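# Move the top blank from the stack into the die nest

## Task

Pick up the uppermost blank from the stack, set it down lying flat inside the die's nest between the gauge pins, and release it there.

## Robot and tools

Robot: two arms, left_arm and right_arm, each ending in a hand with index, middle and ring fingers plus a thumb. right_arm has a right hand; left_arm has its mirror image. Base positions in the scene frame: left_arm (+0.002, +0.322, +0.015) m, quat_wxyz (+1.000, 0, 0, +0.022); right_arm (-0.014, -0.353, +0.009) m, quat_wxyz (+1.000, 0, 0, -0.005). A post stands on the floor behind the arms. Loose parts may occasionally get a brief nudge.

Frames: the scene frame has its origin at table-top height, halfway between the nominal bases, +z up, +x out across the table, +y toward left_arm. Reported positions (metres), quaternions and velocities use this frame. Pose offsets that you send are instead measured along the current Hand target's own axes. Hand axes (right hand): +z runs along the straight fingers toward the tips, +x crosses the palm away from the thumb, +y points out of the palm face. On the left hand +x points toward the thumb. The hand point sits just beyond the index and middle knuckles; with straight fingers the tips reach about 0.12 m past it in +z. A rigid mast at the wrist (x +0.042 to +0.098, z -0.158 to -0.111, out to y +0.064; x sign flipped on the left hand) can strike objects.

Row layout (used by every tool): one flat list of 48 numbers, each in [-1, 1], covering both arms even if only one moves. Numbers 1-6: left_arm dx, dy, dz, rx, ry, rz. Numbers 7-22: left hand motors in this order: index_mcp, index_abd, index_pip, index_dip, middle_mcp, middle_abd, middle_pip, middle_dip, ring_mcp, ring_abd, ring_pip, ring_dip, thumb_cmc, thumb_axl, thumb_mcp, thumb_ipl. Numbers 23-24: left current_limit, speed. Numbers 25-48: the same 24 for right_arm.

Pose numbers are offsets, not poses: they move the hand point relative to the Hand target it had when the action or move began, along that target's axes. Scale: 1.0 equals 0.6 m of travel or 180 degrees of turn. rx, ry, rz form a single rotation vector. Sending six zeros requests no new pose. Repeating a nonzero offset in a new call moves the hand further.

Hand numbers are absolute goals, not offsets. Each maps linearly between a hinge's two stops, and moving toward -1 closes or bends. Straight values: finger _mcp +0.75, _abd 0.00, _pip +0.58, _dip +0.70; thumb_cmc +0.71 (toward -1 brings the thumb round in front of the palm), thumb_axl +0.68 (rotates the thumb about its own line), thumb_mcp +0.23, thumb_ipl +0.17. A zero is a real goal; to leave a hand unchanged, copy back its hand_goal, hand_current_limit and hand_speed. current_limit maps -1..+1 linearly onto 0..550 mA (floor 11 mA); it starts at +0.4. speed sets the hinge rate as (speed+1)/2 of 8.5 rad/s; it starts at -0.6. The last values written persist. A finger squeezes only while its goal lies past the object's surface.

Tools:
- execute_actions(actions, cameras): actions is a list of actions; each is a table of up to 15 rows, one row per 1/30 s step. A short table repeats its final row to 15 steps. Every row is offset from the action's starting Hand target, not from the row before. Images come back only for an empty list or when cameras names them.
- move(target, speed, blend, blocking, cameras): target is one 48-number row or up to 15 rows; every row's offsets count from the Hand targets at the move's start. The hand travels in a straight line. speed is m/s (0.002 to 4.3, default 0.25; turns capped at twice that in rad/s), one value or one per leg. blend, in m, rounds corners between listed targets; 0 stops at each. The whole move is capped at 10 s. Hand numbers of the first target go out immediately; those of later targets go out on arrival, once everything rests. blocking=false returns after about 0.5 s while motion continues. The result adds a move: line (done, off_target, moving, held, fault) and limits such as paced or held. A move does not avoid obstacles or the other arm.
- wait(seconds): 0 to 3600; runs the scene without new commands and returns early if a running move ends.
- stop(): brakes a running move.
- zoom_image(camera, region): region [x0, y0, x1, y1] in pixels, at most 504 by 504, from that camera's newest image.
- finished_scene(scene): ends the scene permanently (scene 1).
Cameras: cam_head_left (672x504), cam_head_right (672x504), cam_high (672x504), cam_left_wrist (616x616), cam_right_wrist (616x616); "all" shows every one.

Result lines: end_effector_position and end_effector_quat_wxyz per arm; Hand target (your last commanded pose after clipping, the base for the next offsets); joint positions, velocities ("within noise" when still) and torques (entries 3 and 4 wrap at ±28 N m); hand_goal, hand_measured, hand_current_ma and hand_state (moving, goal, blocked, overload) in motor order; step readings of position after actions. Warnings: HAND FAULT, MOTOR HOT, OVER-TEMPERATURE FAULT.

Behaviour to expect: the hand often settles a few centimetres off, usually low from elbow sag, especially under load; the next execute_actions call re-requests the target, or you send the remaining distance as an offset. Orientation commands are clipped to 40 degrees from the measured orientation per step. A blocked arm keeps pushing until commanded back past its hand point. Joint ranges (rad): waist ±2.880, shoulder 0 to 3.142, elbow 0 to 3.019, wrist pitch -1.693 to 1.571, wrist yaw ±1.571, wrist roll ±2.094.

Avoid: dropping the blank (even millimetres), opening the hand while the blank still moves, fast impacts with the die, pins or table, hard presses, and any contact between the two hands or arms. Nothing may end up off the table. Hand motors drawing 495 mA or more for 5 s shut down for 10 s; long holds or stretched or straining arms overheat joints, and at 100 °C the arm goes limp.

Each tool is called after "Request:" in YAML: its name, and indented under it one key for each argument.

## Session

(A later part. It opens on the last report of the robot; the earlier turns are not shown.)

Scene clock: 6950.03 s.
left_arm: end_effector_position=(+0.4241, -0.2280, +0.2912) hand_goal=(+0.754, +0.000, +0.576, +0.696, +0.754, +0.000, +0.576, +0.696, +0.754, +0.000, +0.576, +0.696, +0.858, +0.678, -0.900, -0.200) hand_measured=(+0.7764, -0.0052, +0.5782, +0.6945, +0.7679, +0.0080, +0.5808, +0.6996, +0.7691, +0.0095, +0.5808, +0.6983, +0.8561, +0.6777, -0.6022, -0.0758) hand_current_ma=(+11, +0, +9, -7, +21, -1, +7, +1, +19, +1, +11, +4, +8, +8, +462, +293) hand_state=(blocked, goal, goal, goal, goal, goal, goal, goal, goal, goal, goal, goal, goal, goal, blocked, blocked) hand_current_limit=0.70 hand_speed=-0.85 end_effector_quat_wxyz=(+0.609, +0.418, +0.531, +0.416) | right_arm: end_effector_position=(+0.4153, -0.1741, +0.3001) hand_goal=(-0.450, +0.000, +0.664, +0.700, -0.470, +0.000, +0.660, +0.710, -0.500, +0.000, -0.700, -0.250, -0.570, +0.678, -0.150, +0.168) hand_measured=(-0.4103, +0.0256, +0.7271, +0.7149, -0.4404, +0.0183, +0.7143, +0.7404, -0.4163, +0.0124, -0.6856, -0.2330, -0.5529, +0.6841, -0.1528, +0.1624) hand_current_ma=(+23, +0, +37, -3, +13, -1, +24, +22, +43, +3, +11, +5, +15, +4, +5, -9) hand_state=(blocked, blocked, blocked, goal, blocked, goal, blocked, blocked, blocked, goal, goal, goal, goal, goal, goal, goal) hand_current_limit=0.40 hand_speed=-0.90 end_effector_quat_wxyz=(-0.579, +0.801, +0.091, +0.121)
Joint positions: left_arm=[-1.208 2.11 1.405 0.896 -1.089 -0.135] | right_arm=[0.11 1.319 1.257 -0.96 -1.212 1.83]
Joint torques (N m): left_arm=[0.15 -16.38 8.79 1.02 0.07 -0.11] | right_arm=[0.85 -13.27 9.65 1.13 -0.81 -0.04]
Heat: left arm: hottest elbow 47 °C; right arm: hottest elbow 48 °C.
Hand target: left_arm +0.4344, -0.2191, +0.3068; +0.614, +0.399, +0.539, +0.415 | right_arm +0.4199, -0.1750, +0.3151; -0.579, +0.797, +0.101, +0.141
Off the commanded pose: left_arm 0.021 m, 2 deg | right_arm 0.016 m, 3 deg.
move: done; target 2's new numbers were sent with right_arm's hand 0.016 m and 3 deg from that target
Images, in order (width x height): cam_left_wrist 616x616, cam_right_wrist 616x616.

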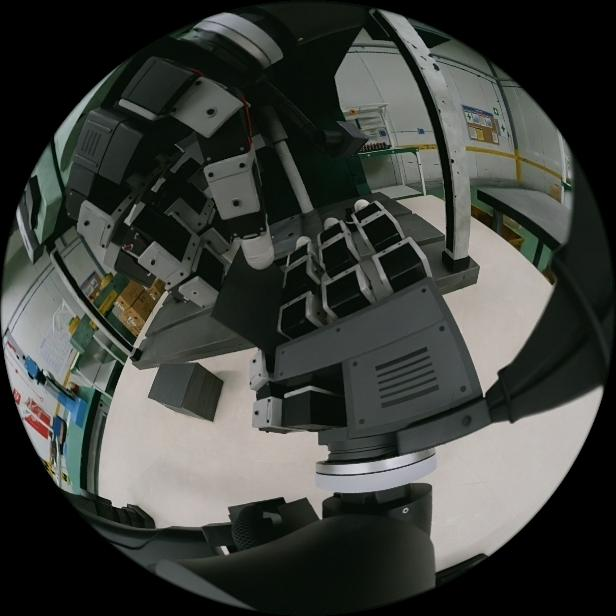

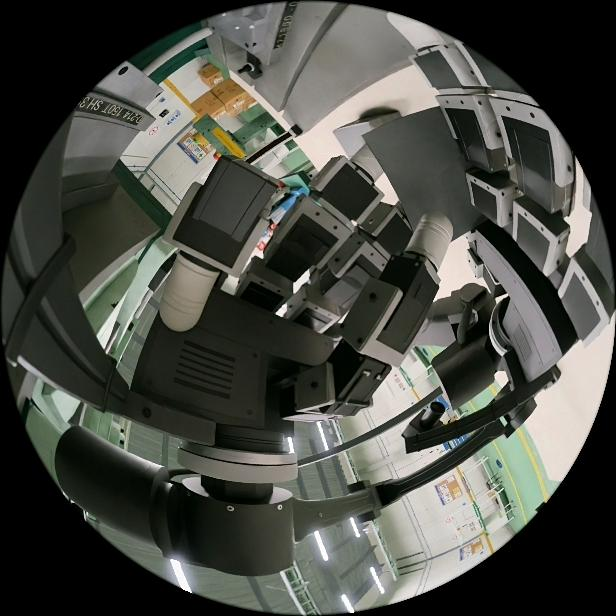

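Request:
move:
  target:
    - [0,0,0,0,0,0,0.753,0,0.576,0.696,0.753,0,0.576,0.696,0.753,0,0.576,0.696,0.857,0.678,-0.90,-0.20,0.7,-0.85,0,0,0,0,0,0,-0.35,0,0.72,0.72,-0.37,0,0.72,0.74,-0.50,0,-0.70,-0.25,-0.571,0.678,0.0,0.168,0.40,-0.9]
  speed: 0.03
  cameras: ["cam_right_wrist","cam_left_wrist"]

Request:
zoom_image:
  camera: "cam_right_wrist"
  region: [330, 60, 610, 340]

Request:
zoom_image:
  camera: "cam_left_wrist"
  region: [130, 130, 430, 400]

Scene clock: 6963.50 s.
left_arm: end_effector_position=(+0.4275, -0.2245, +0.2908) hand_goal=(+0.754, +0.000, +0.576, +0.696, +0.754, +0.000, +0.576, +0.696, +0.754, +0.000, +0.576, +0.696, +0.858, +0.678, -0.900, -0.200) hand_measured=(+0.7764, -0.0008, +0.5782, +0.6945, +0.7679, +0.0080, +0.5808, +0.6996, +0.7691, +0.0095, +0.5808, +0.6971, +0.8586, +0.6872, -0.6022, -0.0844) hand_current_ma=(+14, +4, +7, -10, +22, -5, +12, +0, +19, -1, +10, +9, +12, +17, +461, +266) hand_state=(blocked, goal, goal, goal, goal, goal, goal, goal, goal, goal, goal, goal, goal, goal, blocked, blocked) hand_current_limit=0.70 hand_speed=-0.85 end_effector_quat_wxyz=(+0.608, +0.414, +0.534, +0.418) | right_arm: end_effector_position=(+0.4151, -0.1741, +0.3005) hand_goal=(-0.350, +0.000, +0.720, +0.720, -0.370, +0.000, +0.720, +0.740, -0.500, +0.000, -0.700, -0.250, -0.570, +0.678, +0.000, +0.168) hand_measured=(-0.3536, +0.0227, +0.7284, +0.7149, -0.3801, +0.0168, +0.7130, +0.7391, -0.4163, +0.0124, -0.6856, -0.2330, -0.5517, +0.6841, -0.0064, +0.1624) hand_current_ma=(-1, +4, +13, -9, -2, -1, -1, -2, +47, -3, +12, +0, +15, -1, +5, -3) hand_state=(goal, blocked, goal, goal, goal, goal, goal, goal, blocked, goal, goal, goal, goal, goal, goal, goal) hand_current_limit=0.40 hand_speed=-0.90 end_effector_quat_wxyz=(-0.579, +0.801, +0.091, +0.121)
Joint positions: left_arm=[-1.202 2.11 1.405 0.896 -1.092 -0.14] | right_arm=[0.11 1.318 1.257 -0.96 -1.212 1.83]
Joint torques (N m): left_arm=[-0.09 -16.5 8.69 0.96 0.22 -0.03] | right_arm=[0.91 -13.27 9.63 1.17 -0.79 -0.06]
Heat: left arm: hottest elbow 47 °C; right arm: hottest elbow 48 °C.
Hand target: left_arm +0.4343, -0.2192, +0.3068; +0.614, +0.399, +0.539, +0.415 | right_arm +0.4199, -0.1750, +0.3152; -0.579, +0.797, +0.101, +0.141
Off the commanded pose: left_arm 0.018 m, 2 deg | right_arm 0.015 m, 3 deg.
move: done
Images, in order (width x height): cam_left_wrist 616x616, cam_right_wrist 616x616.

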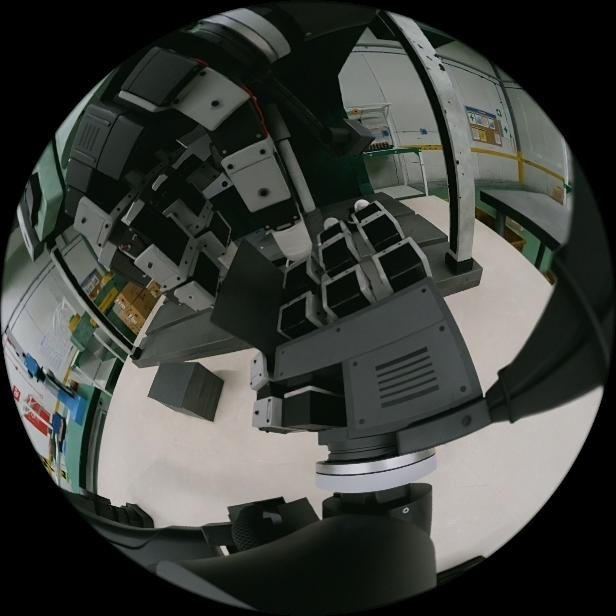

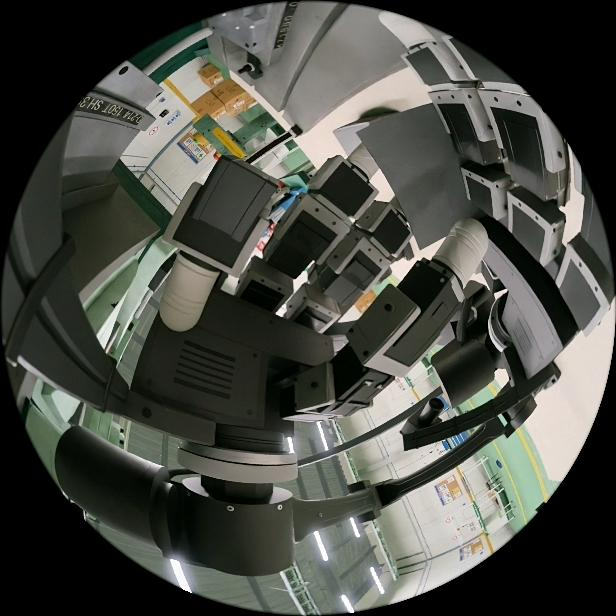

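Scaled by 1.800 from the camera's image (finer frame: 880x880).

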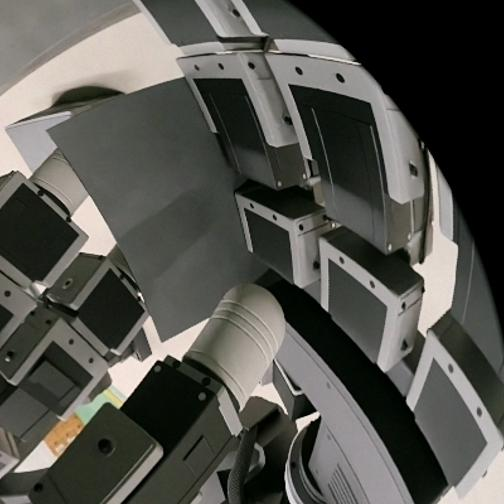

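Scaled by 1.680 from the camera's image (finer frame: 880x880).

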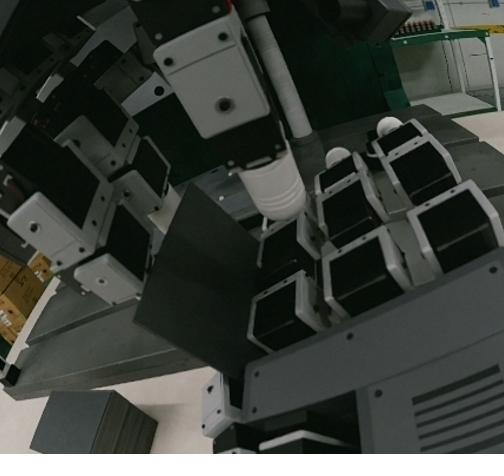

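Request:
move:
  target:
    - [0,0,0,0,0,0,0.753,0,0.576,0.696,0.753,0,0.576,0.696,0.753,0,0.576,0.696,0.857,0.678,-0.90,-0.20,0.7,-0.85,0,-0.16,0,0,0,0,-0.35,0,0.72,0.72,-0.37,0,0.72,0.74,-0.50,0,-0.70,-0.25,-0.571,0.678,0.0,0.168,0.40,-0.9]
  speed: 0.05
  cameras: ["cam_right_wrist","cam_left_wrist","cam_high","cam_head_left"]

Request:
zoom_image:
  camera: "cam_left_wrist"
  region: [130, 130, 430, 400]

Scene clock: 6975.33 s.
left_arm: end_effector_position=(+0.4275, -0.2245, +0.2908) hand_goal=(+0.754, +0.000, +0.576, +0.696, +0.754, +0.000, +0.576, +0.696, +0.754, +0.000, +0.576, +0.696, +0.858, +0.678, -0.900, -0.200) hand_measured=(+0.7764, -0.0008, +0.5782, +0.6958, +0.7679, +0.0080, +0.5821, +0.6996, +0.7691, +0.0095, +0.5795, +0.6971, +0.8586, +0.6872, -0.6022, -0.0834) hand_current_ma=(+11, +4, +9, -9, +20, -2, +6, -2, +15, +2, +11, +5, +6, +18, +461, +267) hand_state=(blocked, goal, goal, goal, goal, goal, goal, goal, goal, goal, goal, goal, goal, goal, blocked, blocked) hand_current_limit=0.70 hand_speed=-0.85 end_effector_quat_wxyz=(+0.608, +0.414, +0.534, +0.417) | right_arm: end_effector_position=(+0.3894, -0.1498, +0.3740) hand_goal=(-0.350, +0.000, +0.720, +0.720, -0.370, +0.000, +0.720, +0.740, -0.500, +0.000, -0.700, -0.250, -0.570, +0.678, +0.000, +0.168) hand_measured=(-0.3524, +0.0241, +0.7220, +0.7162, -0.3753, +0.0168, +0.7130, +0.7391, -0.4175, +0.0139, -0.6856, -0.2330, -0.5517, +0.6830, -0.0064, +0.1614) hand_current_ma=(+9, -1, +12, -8, +2, +2, -1, +0, +51, +4, +15, +1, +10, -2, -1, -10) hand_state=(goal, blocked, goal, goal, goal, goal, goal, goal, blocked, goal, goal, goal, goal, goal, goal, goal) hand_current_limit=0.40 hand_speed=-0.90 end_effector_quat_wxyz=(-0.577, +0.802, +0.089, +0.128)
Joint positions: left_arm=[-1.202 2.11 1.405 0.896 -1.092 -0.14] | right_arm=[0.182 1.233 1.355 -0.977 -1.16 2.001]
Joint torques (N m): left_arm=[-0.32 -16.44 8.76 0.85 0.2 -0.04] | right_arm=[1.9 -11.63 12.34 0.32 -0.65 -0.03]
Heat: left arm: hottest elbow 47 °C; right arm: hottest elbow 48 °C.
Hand target: left_arm +0.4343, -0.2192, +0.3068; +0.614, +0.399, +0.539, +0.415 | right_arm +0.3887, -0.1453, +0.4010; -0.579, +0.797, +0.101, +0.141
Off the commanded pose: left_arm 0.018 m, 2 deg | right_arm 0.027 m, 2 deg.
move: off_target (right_arm)
Images, in order (width x height): cam_head_left 672x504, cam_high 672x504, cam_left_wrist 616x616, cam_right_wrist 616x616.

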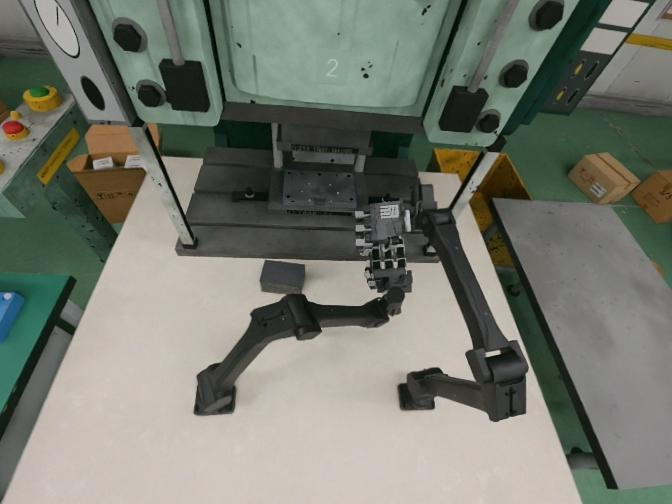

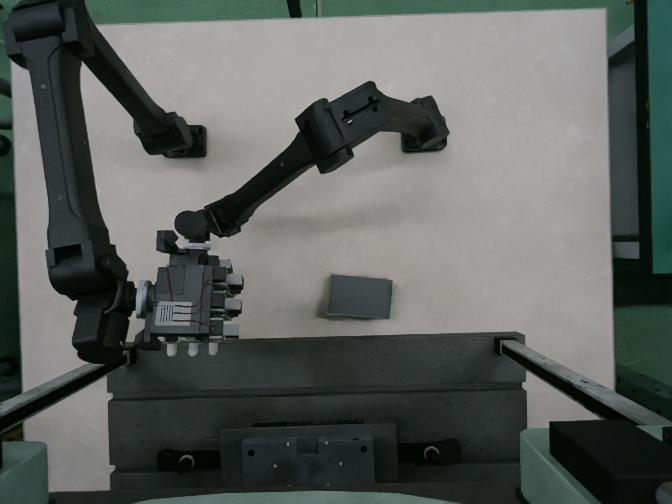

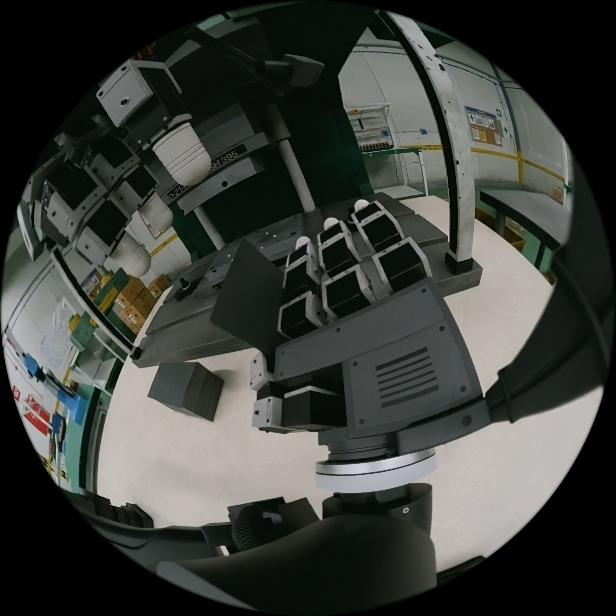

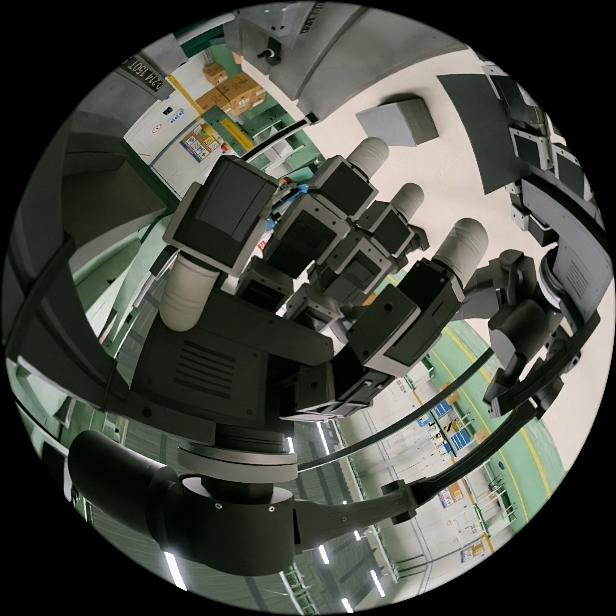

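Scaled by 1.680 from the camera's image (finer frame: 880x880).

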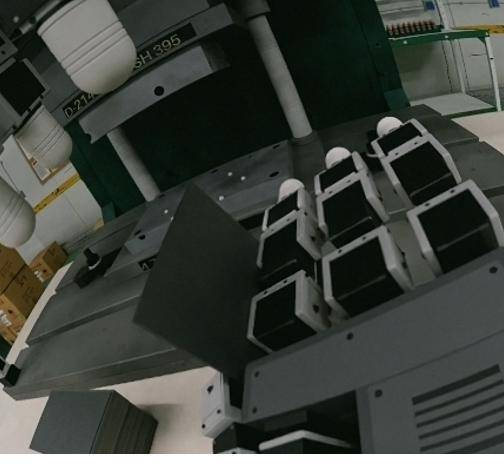

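Request:
move:
  target:
    - [0,0,0,0,0,0,0.753,0,0.576,0.696,0.753,0,0.576,0.696,0.753,0,0.576,0.696,0.857,0.678,-0.90,-0.20,0.7,-0.85,0.0113,0.0838,-0.3583,-0.0475,0.124,0.0404,-0.35,0,0.72,0.72,-0.37,0,0.72,0.74,-0.50,0,-0.70,-0.25,-0.571,0.678,0.0,0.168,0.40,-0.9]
  speed: 0.12
  cameras: ["cam_right_wrist","cam_left_wrist","cam_high","cam_head_left"]

Request:
zoom_image:
  camera: "cam_high"
  region: [130, 200, 270, 370]

Request:
zoom_image:
  camera: "cam_head_left"
  region: [340, 180, 450, 320]

Scene clock: 6993.17 s.
left_arm: end_effector_position=(+0.4275, -0.2245, +0.2908) hand_goal=(+0.754, +0.000, +0.576, +0.696, +0.754, +0.000, +0.576, +0.696, +0.754, +0.000, +0.576, +0.696, +0.858, +0.678, -0.900, -0.200) hand_measured=(+0.7764, -0.0008, +0.5782, +0.6945, +0.7679, +0.0080, +0.5808, +0.6996, +0.7691, +0.0109, +0.5808, +0.6971, +0.8586, +0.6872, -0.6031, -0.0834) hand_current_ma=(+14, +5, +11, -10, +23, -3, +9, -2, +16, +1, +10, +7, +9, +22, +461, +269) hand_state=(blocked, goal, goal, goal, goal, goal, goal, goal, goal, goal, goal, goal, goal, goal, blocked, blocked) hand_current_limit=0.70 hand_speed=-0.85 end_effector_quat_wxyz=(+0.608, +0.414, +0.534, +0.417) | right_arm: end_effector_position=(+0.3821, -0.3616, +0.4035) hand_goal=(-0.350, +0.000, +0.720, +0.720, -0.370, +0.000, +0.720, +0.740, -0.500, +0.000, -0.700, -0.250, -0.570, +0.678, +0.000, +0.168) hand_measured=(-0.3560, +0.0241, +0.7220, +0.7162, -0.3801, +0.0168, +0.7117, +0.7366, -0.4175, +0.0124, -0.6869, -0.2317, -0.5529, +0.6841, -0.0044, +0.1614) hand_current_ma=(-1, +1, -2, -9, +11, +0, -9, +4, +49, +2, -1, +7, +18, -2, +3, -8) hand_state=(goal, blocked, goal, goal, goal, goal, goal, goal, blocked, goal, goal, goal, goal, goal, goal, goal) hand_current_limit=0.40 hand_speed=-0.90 end_effector_quat_wxyz=(-0.538, +0.800, -0.085, +0.249)
Joint positions: left_arm=[-1.202 2.11 1.405 0.896 -1.092 -0.14] | right_arm=[-0.363 1.17 1.406 -1.315 -1.228 1.76]
Joint torques (N m): left_arm=[-0.38 -16.67 8.65 0.79 0.21 -0.05] | right_arm=[0.26 -8.18 11.88 0.02 -0.98 -0.25]
Heat: left arm: hottest elbow 47 °C; right arm: hottest elbow 50 °C.
Hand target: left_arm +0.4343, -0.2192, +0.3068; +0.614, +0.399, +0.539, +0.415 | right_arm +0.3884, -0.3652, +0.4207; -0.535, +0.800, -0.073, +0.263
Off the commanded pose: left_arm 0.018 m, 2 deg | right_arm 0.019 m, 2 deg.
move: off_target (right_arm)
Images, in order (width x height): cam_head_left 672x504, cam_high 672x504, cam_left_wrist 616x616, cam_right_wrist 616x616.

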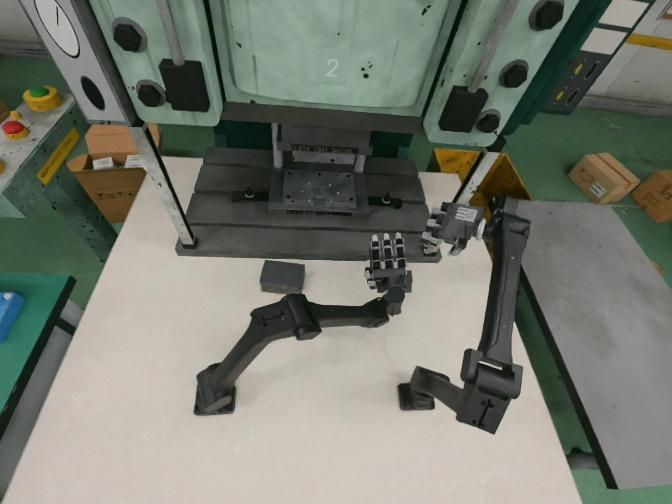

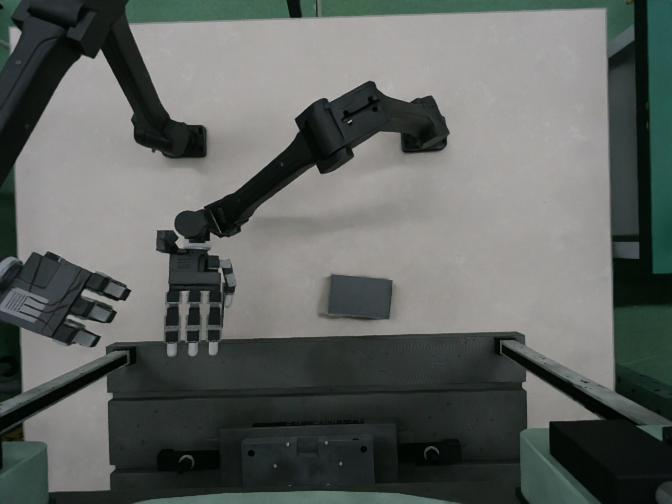

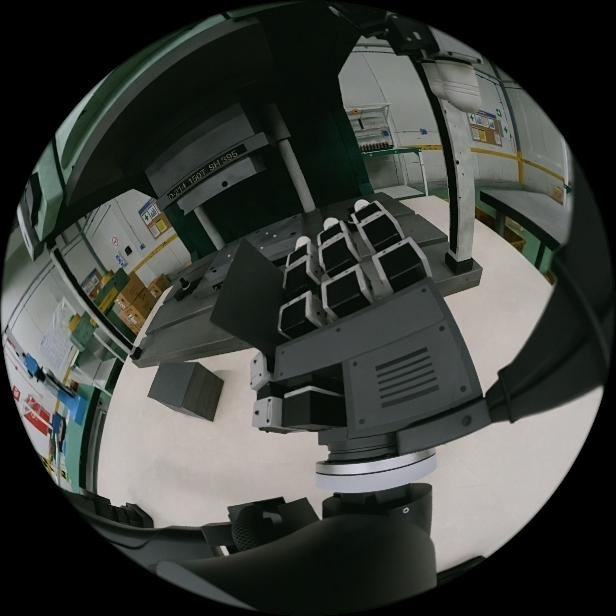

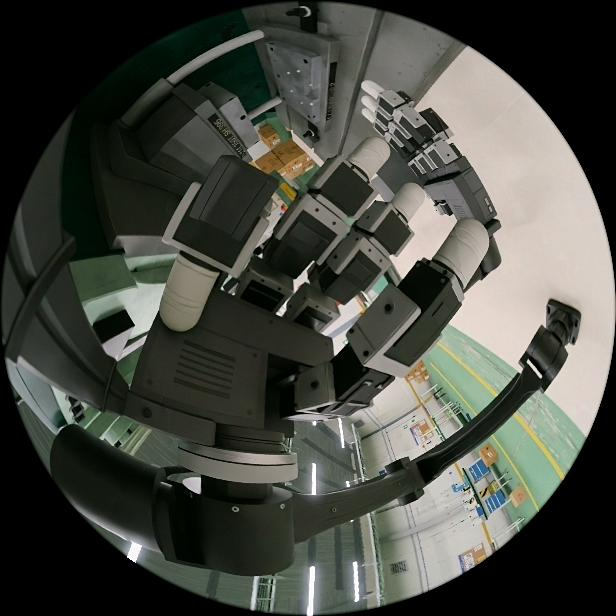

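Scaled by 2.965 from the camera's image (finer frame: 960x720).

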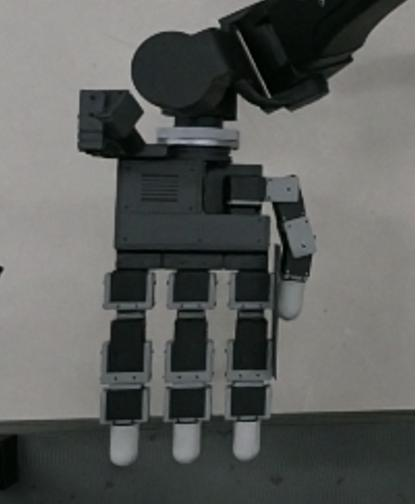

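Scaled by 3.600 from the camera's image (finer frame: 960x720).

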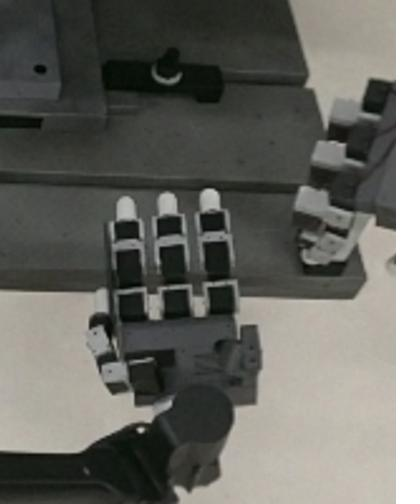

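Request:
move:
  target:
    - [0,0,0,0,0,0,0.753,-0.06,-1.0,-0.75,0.753,0,-1.0,-0.75,0.753,0,-1.0,-0.75,0.857,0.678,-0.90,-0.20,0.7,-0.8,0,0,0,0,0,0,-0.35,0,0.72,0.72,-0.37,0,0.72,0.74,-0.50,0,-0.70,-0.25,-0.571,0.678,0.0,0.168,0.40,-0.9]
  speed: 0.1
  cameras: ["cam_left_wrist","cam_right_wrist","cam_high","cam_head_left"]

Request:
zoom_image:
  camera: "cam_left_wrist"
  region: [130, 180, 430, 450]

Request:
zoom_image:
  camera: "cam_high"
  region: [200, 410, 410, 504]

Request:
zoom_image:
  camera: "cam_head_left"
  region: [230, 130, 400, 240]

Scene clock: 7079.50 s.
left_arm: end_effector_position=(+0.4275, -0.2244, +0.2908) hand_goal=(+0.754, -0.060, -1.000, -0.750, +0.754, +0.000, -1.000, -0.750, +0.754, +0.000, -1.000, -0.750, +0.858, +0.678, -0.900, -0.200) hand_measured=(+0.7764, -0.0477, -0.9397, -0.7439, +0.7679, +0.0080, -0.9384, -0.7452, +0.7691, +0.0095, -0.9410, -0.7401, +0.8586, +0.6893, -0.6022, -0.0834) hand_current_ma=(+17, +7, +89, -3, +20, -2, +84, +2, +18, +2, +82, +7, +6, +24, +462, +269) hand_state=(blocked, goal, blocked, goal, goal, goal, blocked, goal, goal, goal, blocked, goal, goal, goal, blocked, blocked) hand_current_limit=0.70 hand_speed=-0.80 end_effector_quat_wxyz=(+0.608, +0.414, +0.534, +0.417) | right_arm: end_effector_position=(+0.3821, -0.3616, +0.4035) hand_goal=(-0.350, +0.000, +0.720, +0.720, -0.370, +0.000, +0.720, +0.740, -0.500, +0.000, -0.700, -0.250, -0.570, +0.678, +0.000, +0.168) hand_measured=(-0.3560, +0.0241, +0.7207, +0.7149, -0.3801, +0.0183, +0.7130, +0.7366, -0.4163, +0.0124, -0.6856, -0.2330, -0.5517, +0.6841, -0.0034, +0.1614) hand_current_ma=(+7, +1, +8, -6, -2, -1, +0, +2, +42, +4, +13, +7, +14, -7, -1, -7) hand_state=(goal, blocked, goal, goal, goal, goal, goal, goal, blocked, goal, goal, goal, goal, goal, goal, goal) hand_current_limit=0.40 hand_speed=-0.90 end_effector_quat_wxyz=(-0.538, +0.800, -0.085, +0.250)
Joint positions: left_arm=[-1.202 2.11 1.405 0.896 -1.093 -0.14] | right_arm=[-0.363 1.17 1.406 -1.315 -1.228 1.759]
Joint torques (N m): left_arm=[-0.44 -16.56 8.7 0.84 0.21 -0.04] | right_arm=[0.62 -8.53 11.81 -0.01 -0.97 -0.22]
Heat: left arm: hottest elbow 47 °C; right arm: hottest elbow 55 °C.
Hand target: left_arm +0.4343, -0.2192, +0.3068; +0.614, +0.399, +0.539, +0.415 | right_arm +0.3884, -0.3652, +0.4207; -0.535, +0.800, -0.073, +0.263
Off the commanded pose: left_arm 0.018 m, 2 deg | right_arm 0.019 m, 2 deg.
move: done
Images, in order (width x height): cam_head_left 672x504, cam_high 672x504, cam_left_wrist 616x616, cam_right_wrist 616x616.

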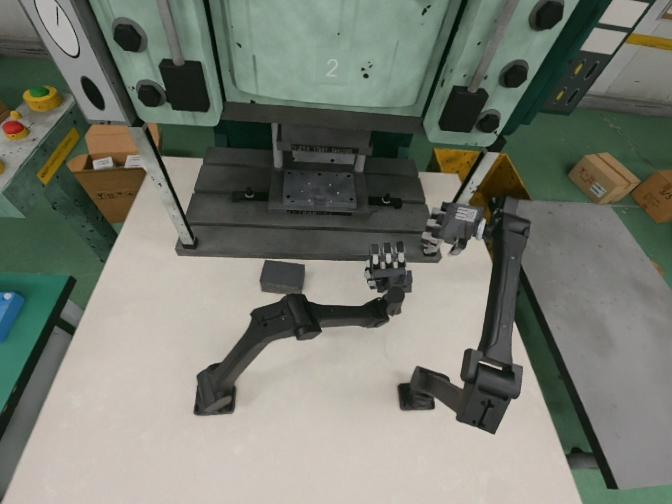

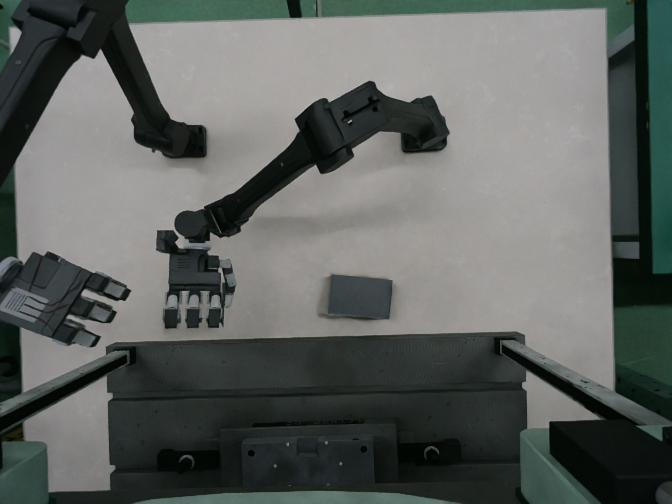

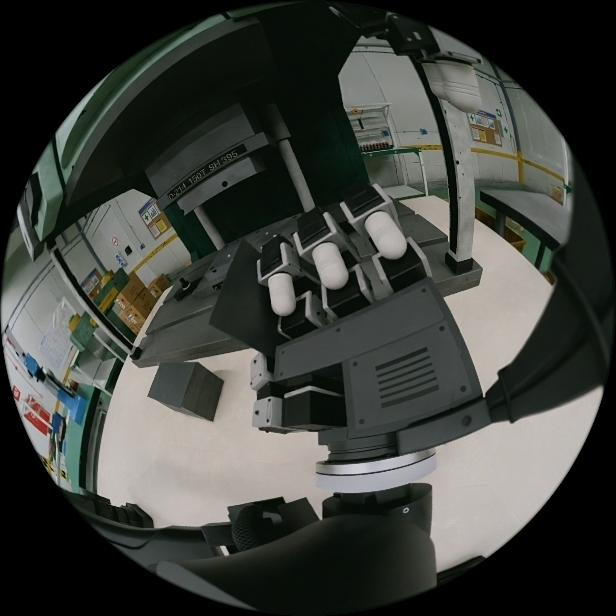

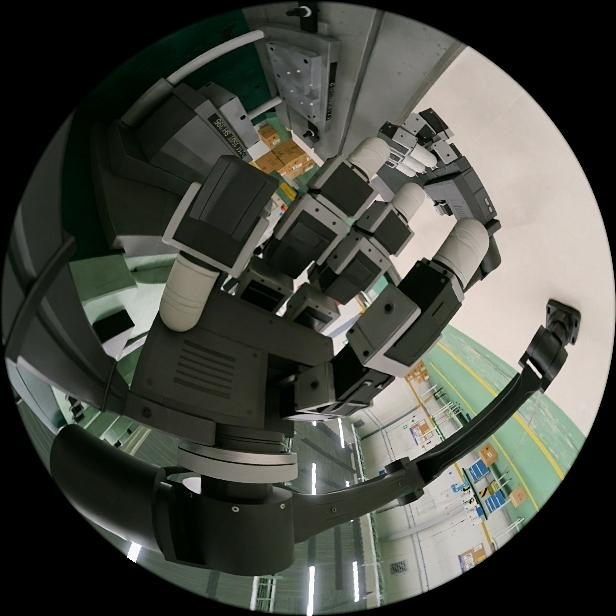

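Scaled by 1.680 from the camera's image (finer frame: 880x880).

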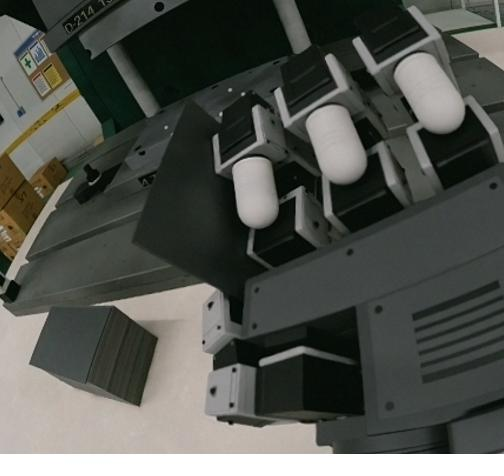

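Scaled by 2.400 from the camera's image (finer frame: 960x720).

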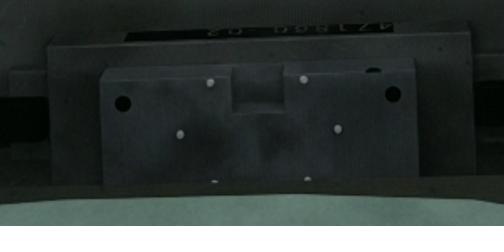

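Scaled by 2.965 from the camera's image (finer frame: 960x720).

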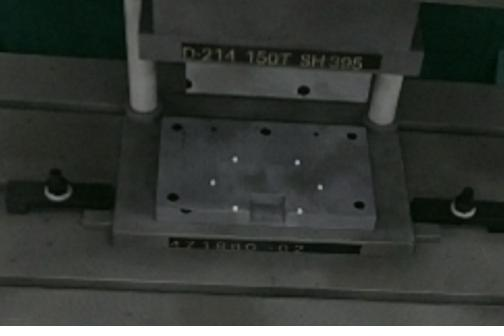

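Request:
zoom_image:
  camera: "cam_high"
  region: [310, 260, 410, 335]

Request:
zoom_image:
  camera: "cam_high"
  region: [240, 420, 380, 504]

Scaled by 5.040 from the camera's image (finer frame: 960x720).

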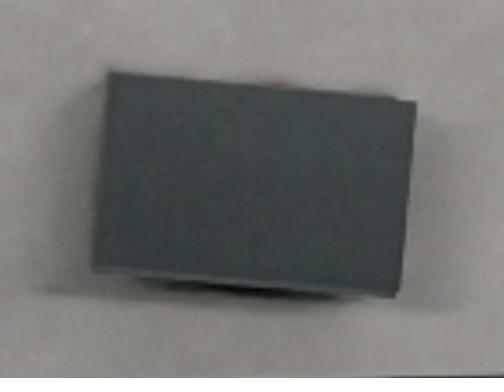

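Scaled by 3.600 from the camera's image (finer frame: 960x720).

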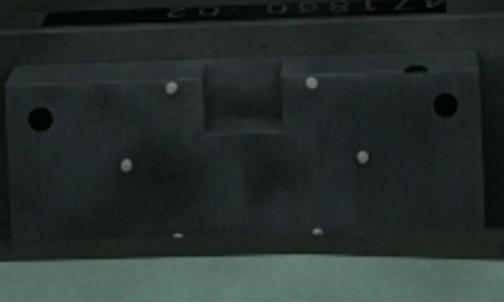

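Request:
zoom_image:
  camera: "cam_head_left"
  region: [275, 160, 365, 225]

Request:
zoom_image:
  camera: "cam_head_right"
  region: [295, 160, 385, 225]

Request:
zoom_image:
  camera: "cam_left_wrist"
  region: [140, 110, 340, 290]

Scaled by 5.600 from the camera's image (finer frame: 960x720).

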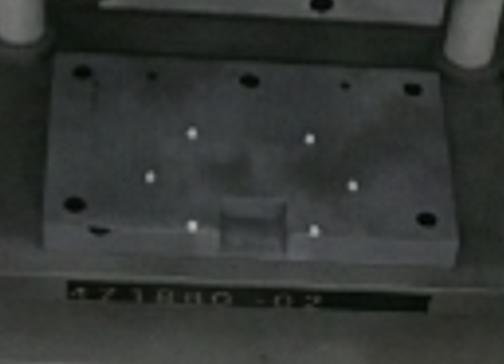

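This scene's latest camera images include none from cam_head_right. They are from: cam_head_left, cam_high, cam_left_wrist, cam_right_wrist. cam_head_right's image comes with the result of a call that names it in "cameras".

Scaled by 2.520 from the camera's image (finer frame: 880x880).

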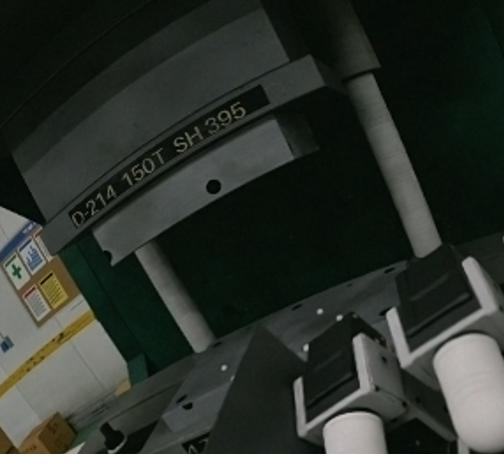

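Request:
zoom_image:
  camera: "cam_head_left"
  region: [300, 185, 340, 215]

Request:
zoom_image:
  camera: "cam_high"
  region: [280, 425, 335, 466]

Scaled by 12.600 from the camera's image (finer frame: 960x720).

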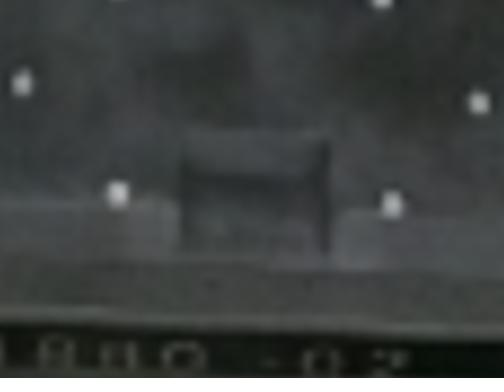

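Scaled by 9.164 from the camera's image (finer frame: 960x720).

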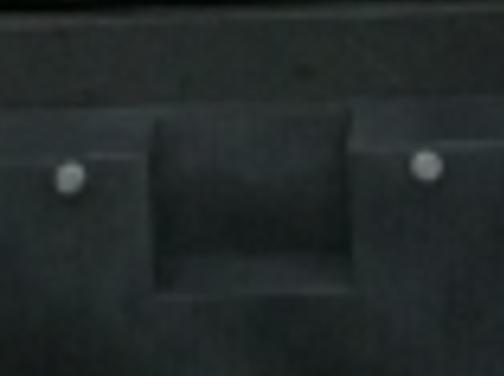

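Request:
move:
  target:
    - [0.1568,0.1507,-0.0067,0.0077,0.0362,-0.3918,0.753,-0.06,-1.0,-0.75,0.753,0,-1.0,-0.75,0.753,0,-1.0,-0.75,0.857,0.678,-0.90,-0.20,0.7,-0.8,0,0,0,0,0,0,-0.35,0,0.72,0.72,-0.37,0,0.72,0.74,-0.50,0,-0.70,-0.25,-0.571,0.678,0.0,0.168,0.40,-0.9]
  speed: 0.1
  cameras: ["cam_left_wrist","cam_high","cam_head_left","cam_head_right"]

Request:
zoom_image:
  camera: "cam_high"
  region: [150, 200, 300, 350]

Request:
zoom_image:
  camera: "cam_left_wrist"
  region: [130, 180, 430, 450]

Scene clock: 7203.87 s.
left_arm: end_effector_position=(+0.4276, -0.1108, +0.3384) hand_goal=(+0.754, -0.060, -1.000, -0.750, +0.754, +0.000, -1.000, -0.750, +0.754, +0.000, -1.000, -0.750, +0.858, +0.678, -0.900, -0.200) hand_measured=(+0.7535, -0.0477, -0.9384, -0.7426, +0.7607, +0.0080, -0.9384, -0.7439, +0.7619, +0.0109, -0.9423, -0.7401, +0.8548, +0.6851, -0.6031, -0.0844) hand_current_ma=(-13, +14, +85, -4, +10, -8, +85, +1, +13, +4, +80, +11, +7, +17, +461, +268) hand_state=(goal, goal, blocked, goal, goal, goal, blocked, goal, goal, goal, blocked, goal, goal, goal, blocked, blocked) hand_current_limit=0.70 hand_speed=-0.80 end_effector_quat_wxyz=(+0.700, +0.022, +0.713, +0.015) | right_arm: end_effector_position=(+0.3821, -0.3616, +0.4035) hand_goal=(-0.350, +0.000, +0.720, +0.720, -0.370, +0.000, +0.720, +0.740, -0.500, +0.000, -0.700, -0.250, -0.570, +0.678, +0.000, +0.168) hand_measured=(-0.3560, +0.0241, +0.7207, +0.7149, -0.3801, +0.0168, +0.7117, +0.7378, -0.4163, +0.0124, -0.6856, -0.2317, -0.5517, +0.6851, -0.0044, +0.1614) hand_current_ma=(-4, +5, +11, -13, +7, -3, +1, +0, +48, +4, +12, +2, +12, -6, +4, -7) hand_state=(goal, blocked, goal, goal, goal, goal, goal, goal, blocked, goal, goal, goal, goal, goal, goal, goal) hand_current_limit=0.40 hand_speed=-0.90 end_effector_quat_wxyz=(-0.538, +0.800, -0.085, +0.250)
Joint positions: left_arm=[-1.163 1.728 1.335 0.351 -1.108 -1.556] | right_arm=[-0.363 1.17 1.406 -1.315 -1.228 1.759]
Joint torques (N m): left_arm=[-0.5 -15.62 9.31 1.03 0 -0.13] | right_arm=[0.73 -8.23 11.95 0.02 -0.97 -0.26]
Heat: left arm: hottest elbow 47 °C; right arm: hottest elbow 57 °C.
Hand target: left_arm +0.4300, -0.1001, +0.3601; +0.707, -0.001, +0.707, -0.001 | right_arm +0.3884, -0.3652, +0.4207; -0.535, +0.800, -0.073, +0.263
Off the commanded pose: left_arm 0.024 m, 3 deg | right_arm 0.019 m, 2 deg.
move: off_target (left_arm)
Images, in order (width x height): cam_head_left 672x504, cam_head_right 672x504, cam_high 672x504, cam_left_wrist 616x616.

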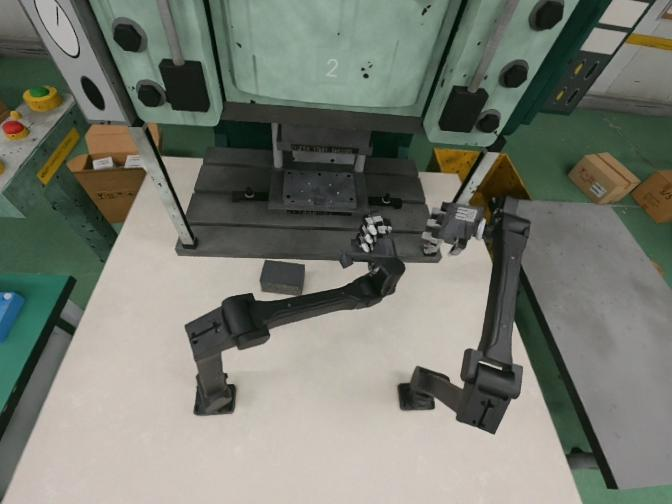

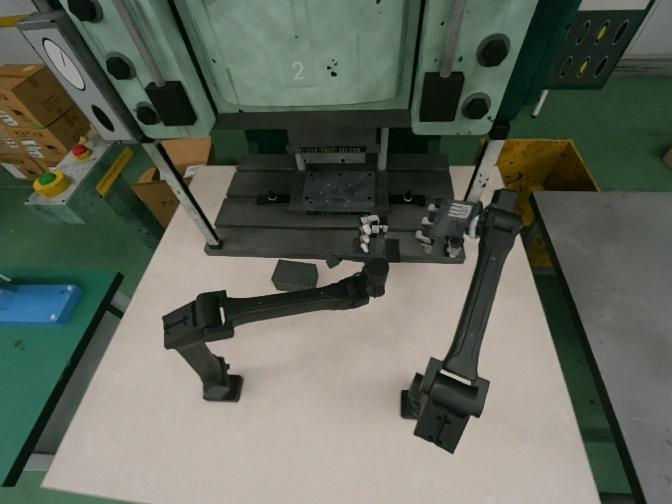

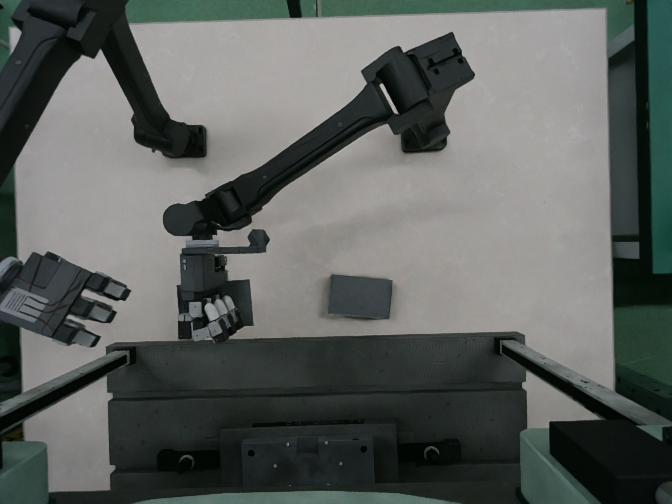

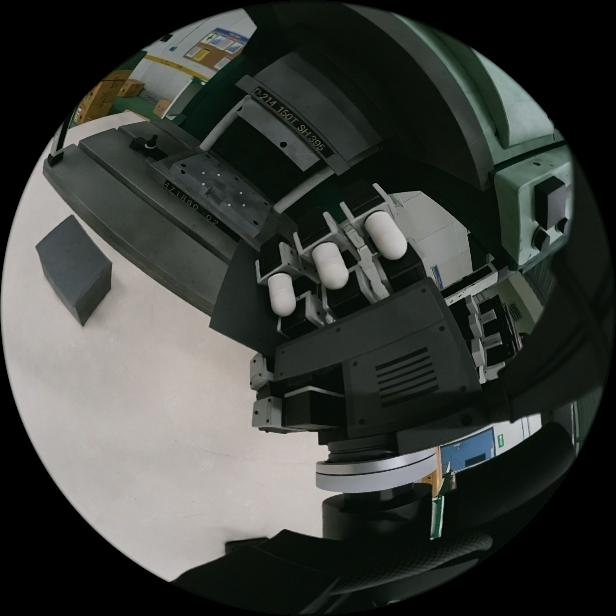

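Scaled by 3.360 from the camera's image (finer frame: 960x720).

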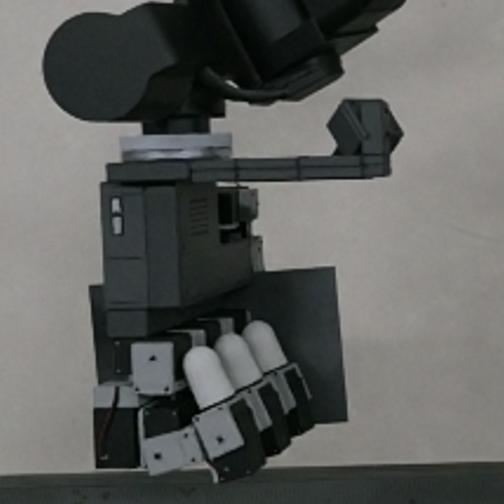

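Scaled by 1.680 from the camera's image (finer frame: 880x880).

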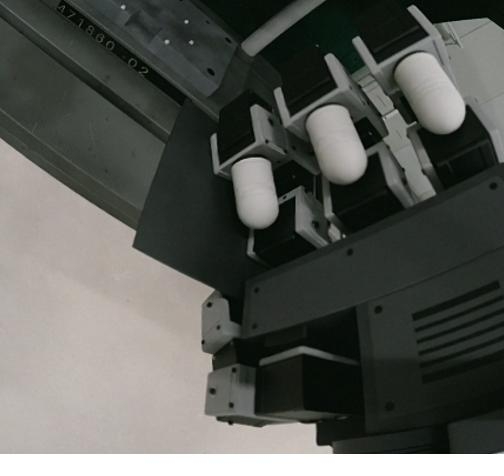

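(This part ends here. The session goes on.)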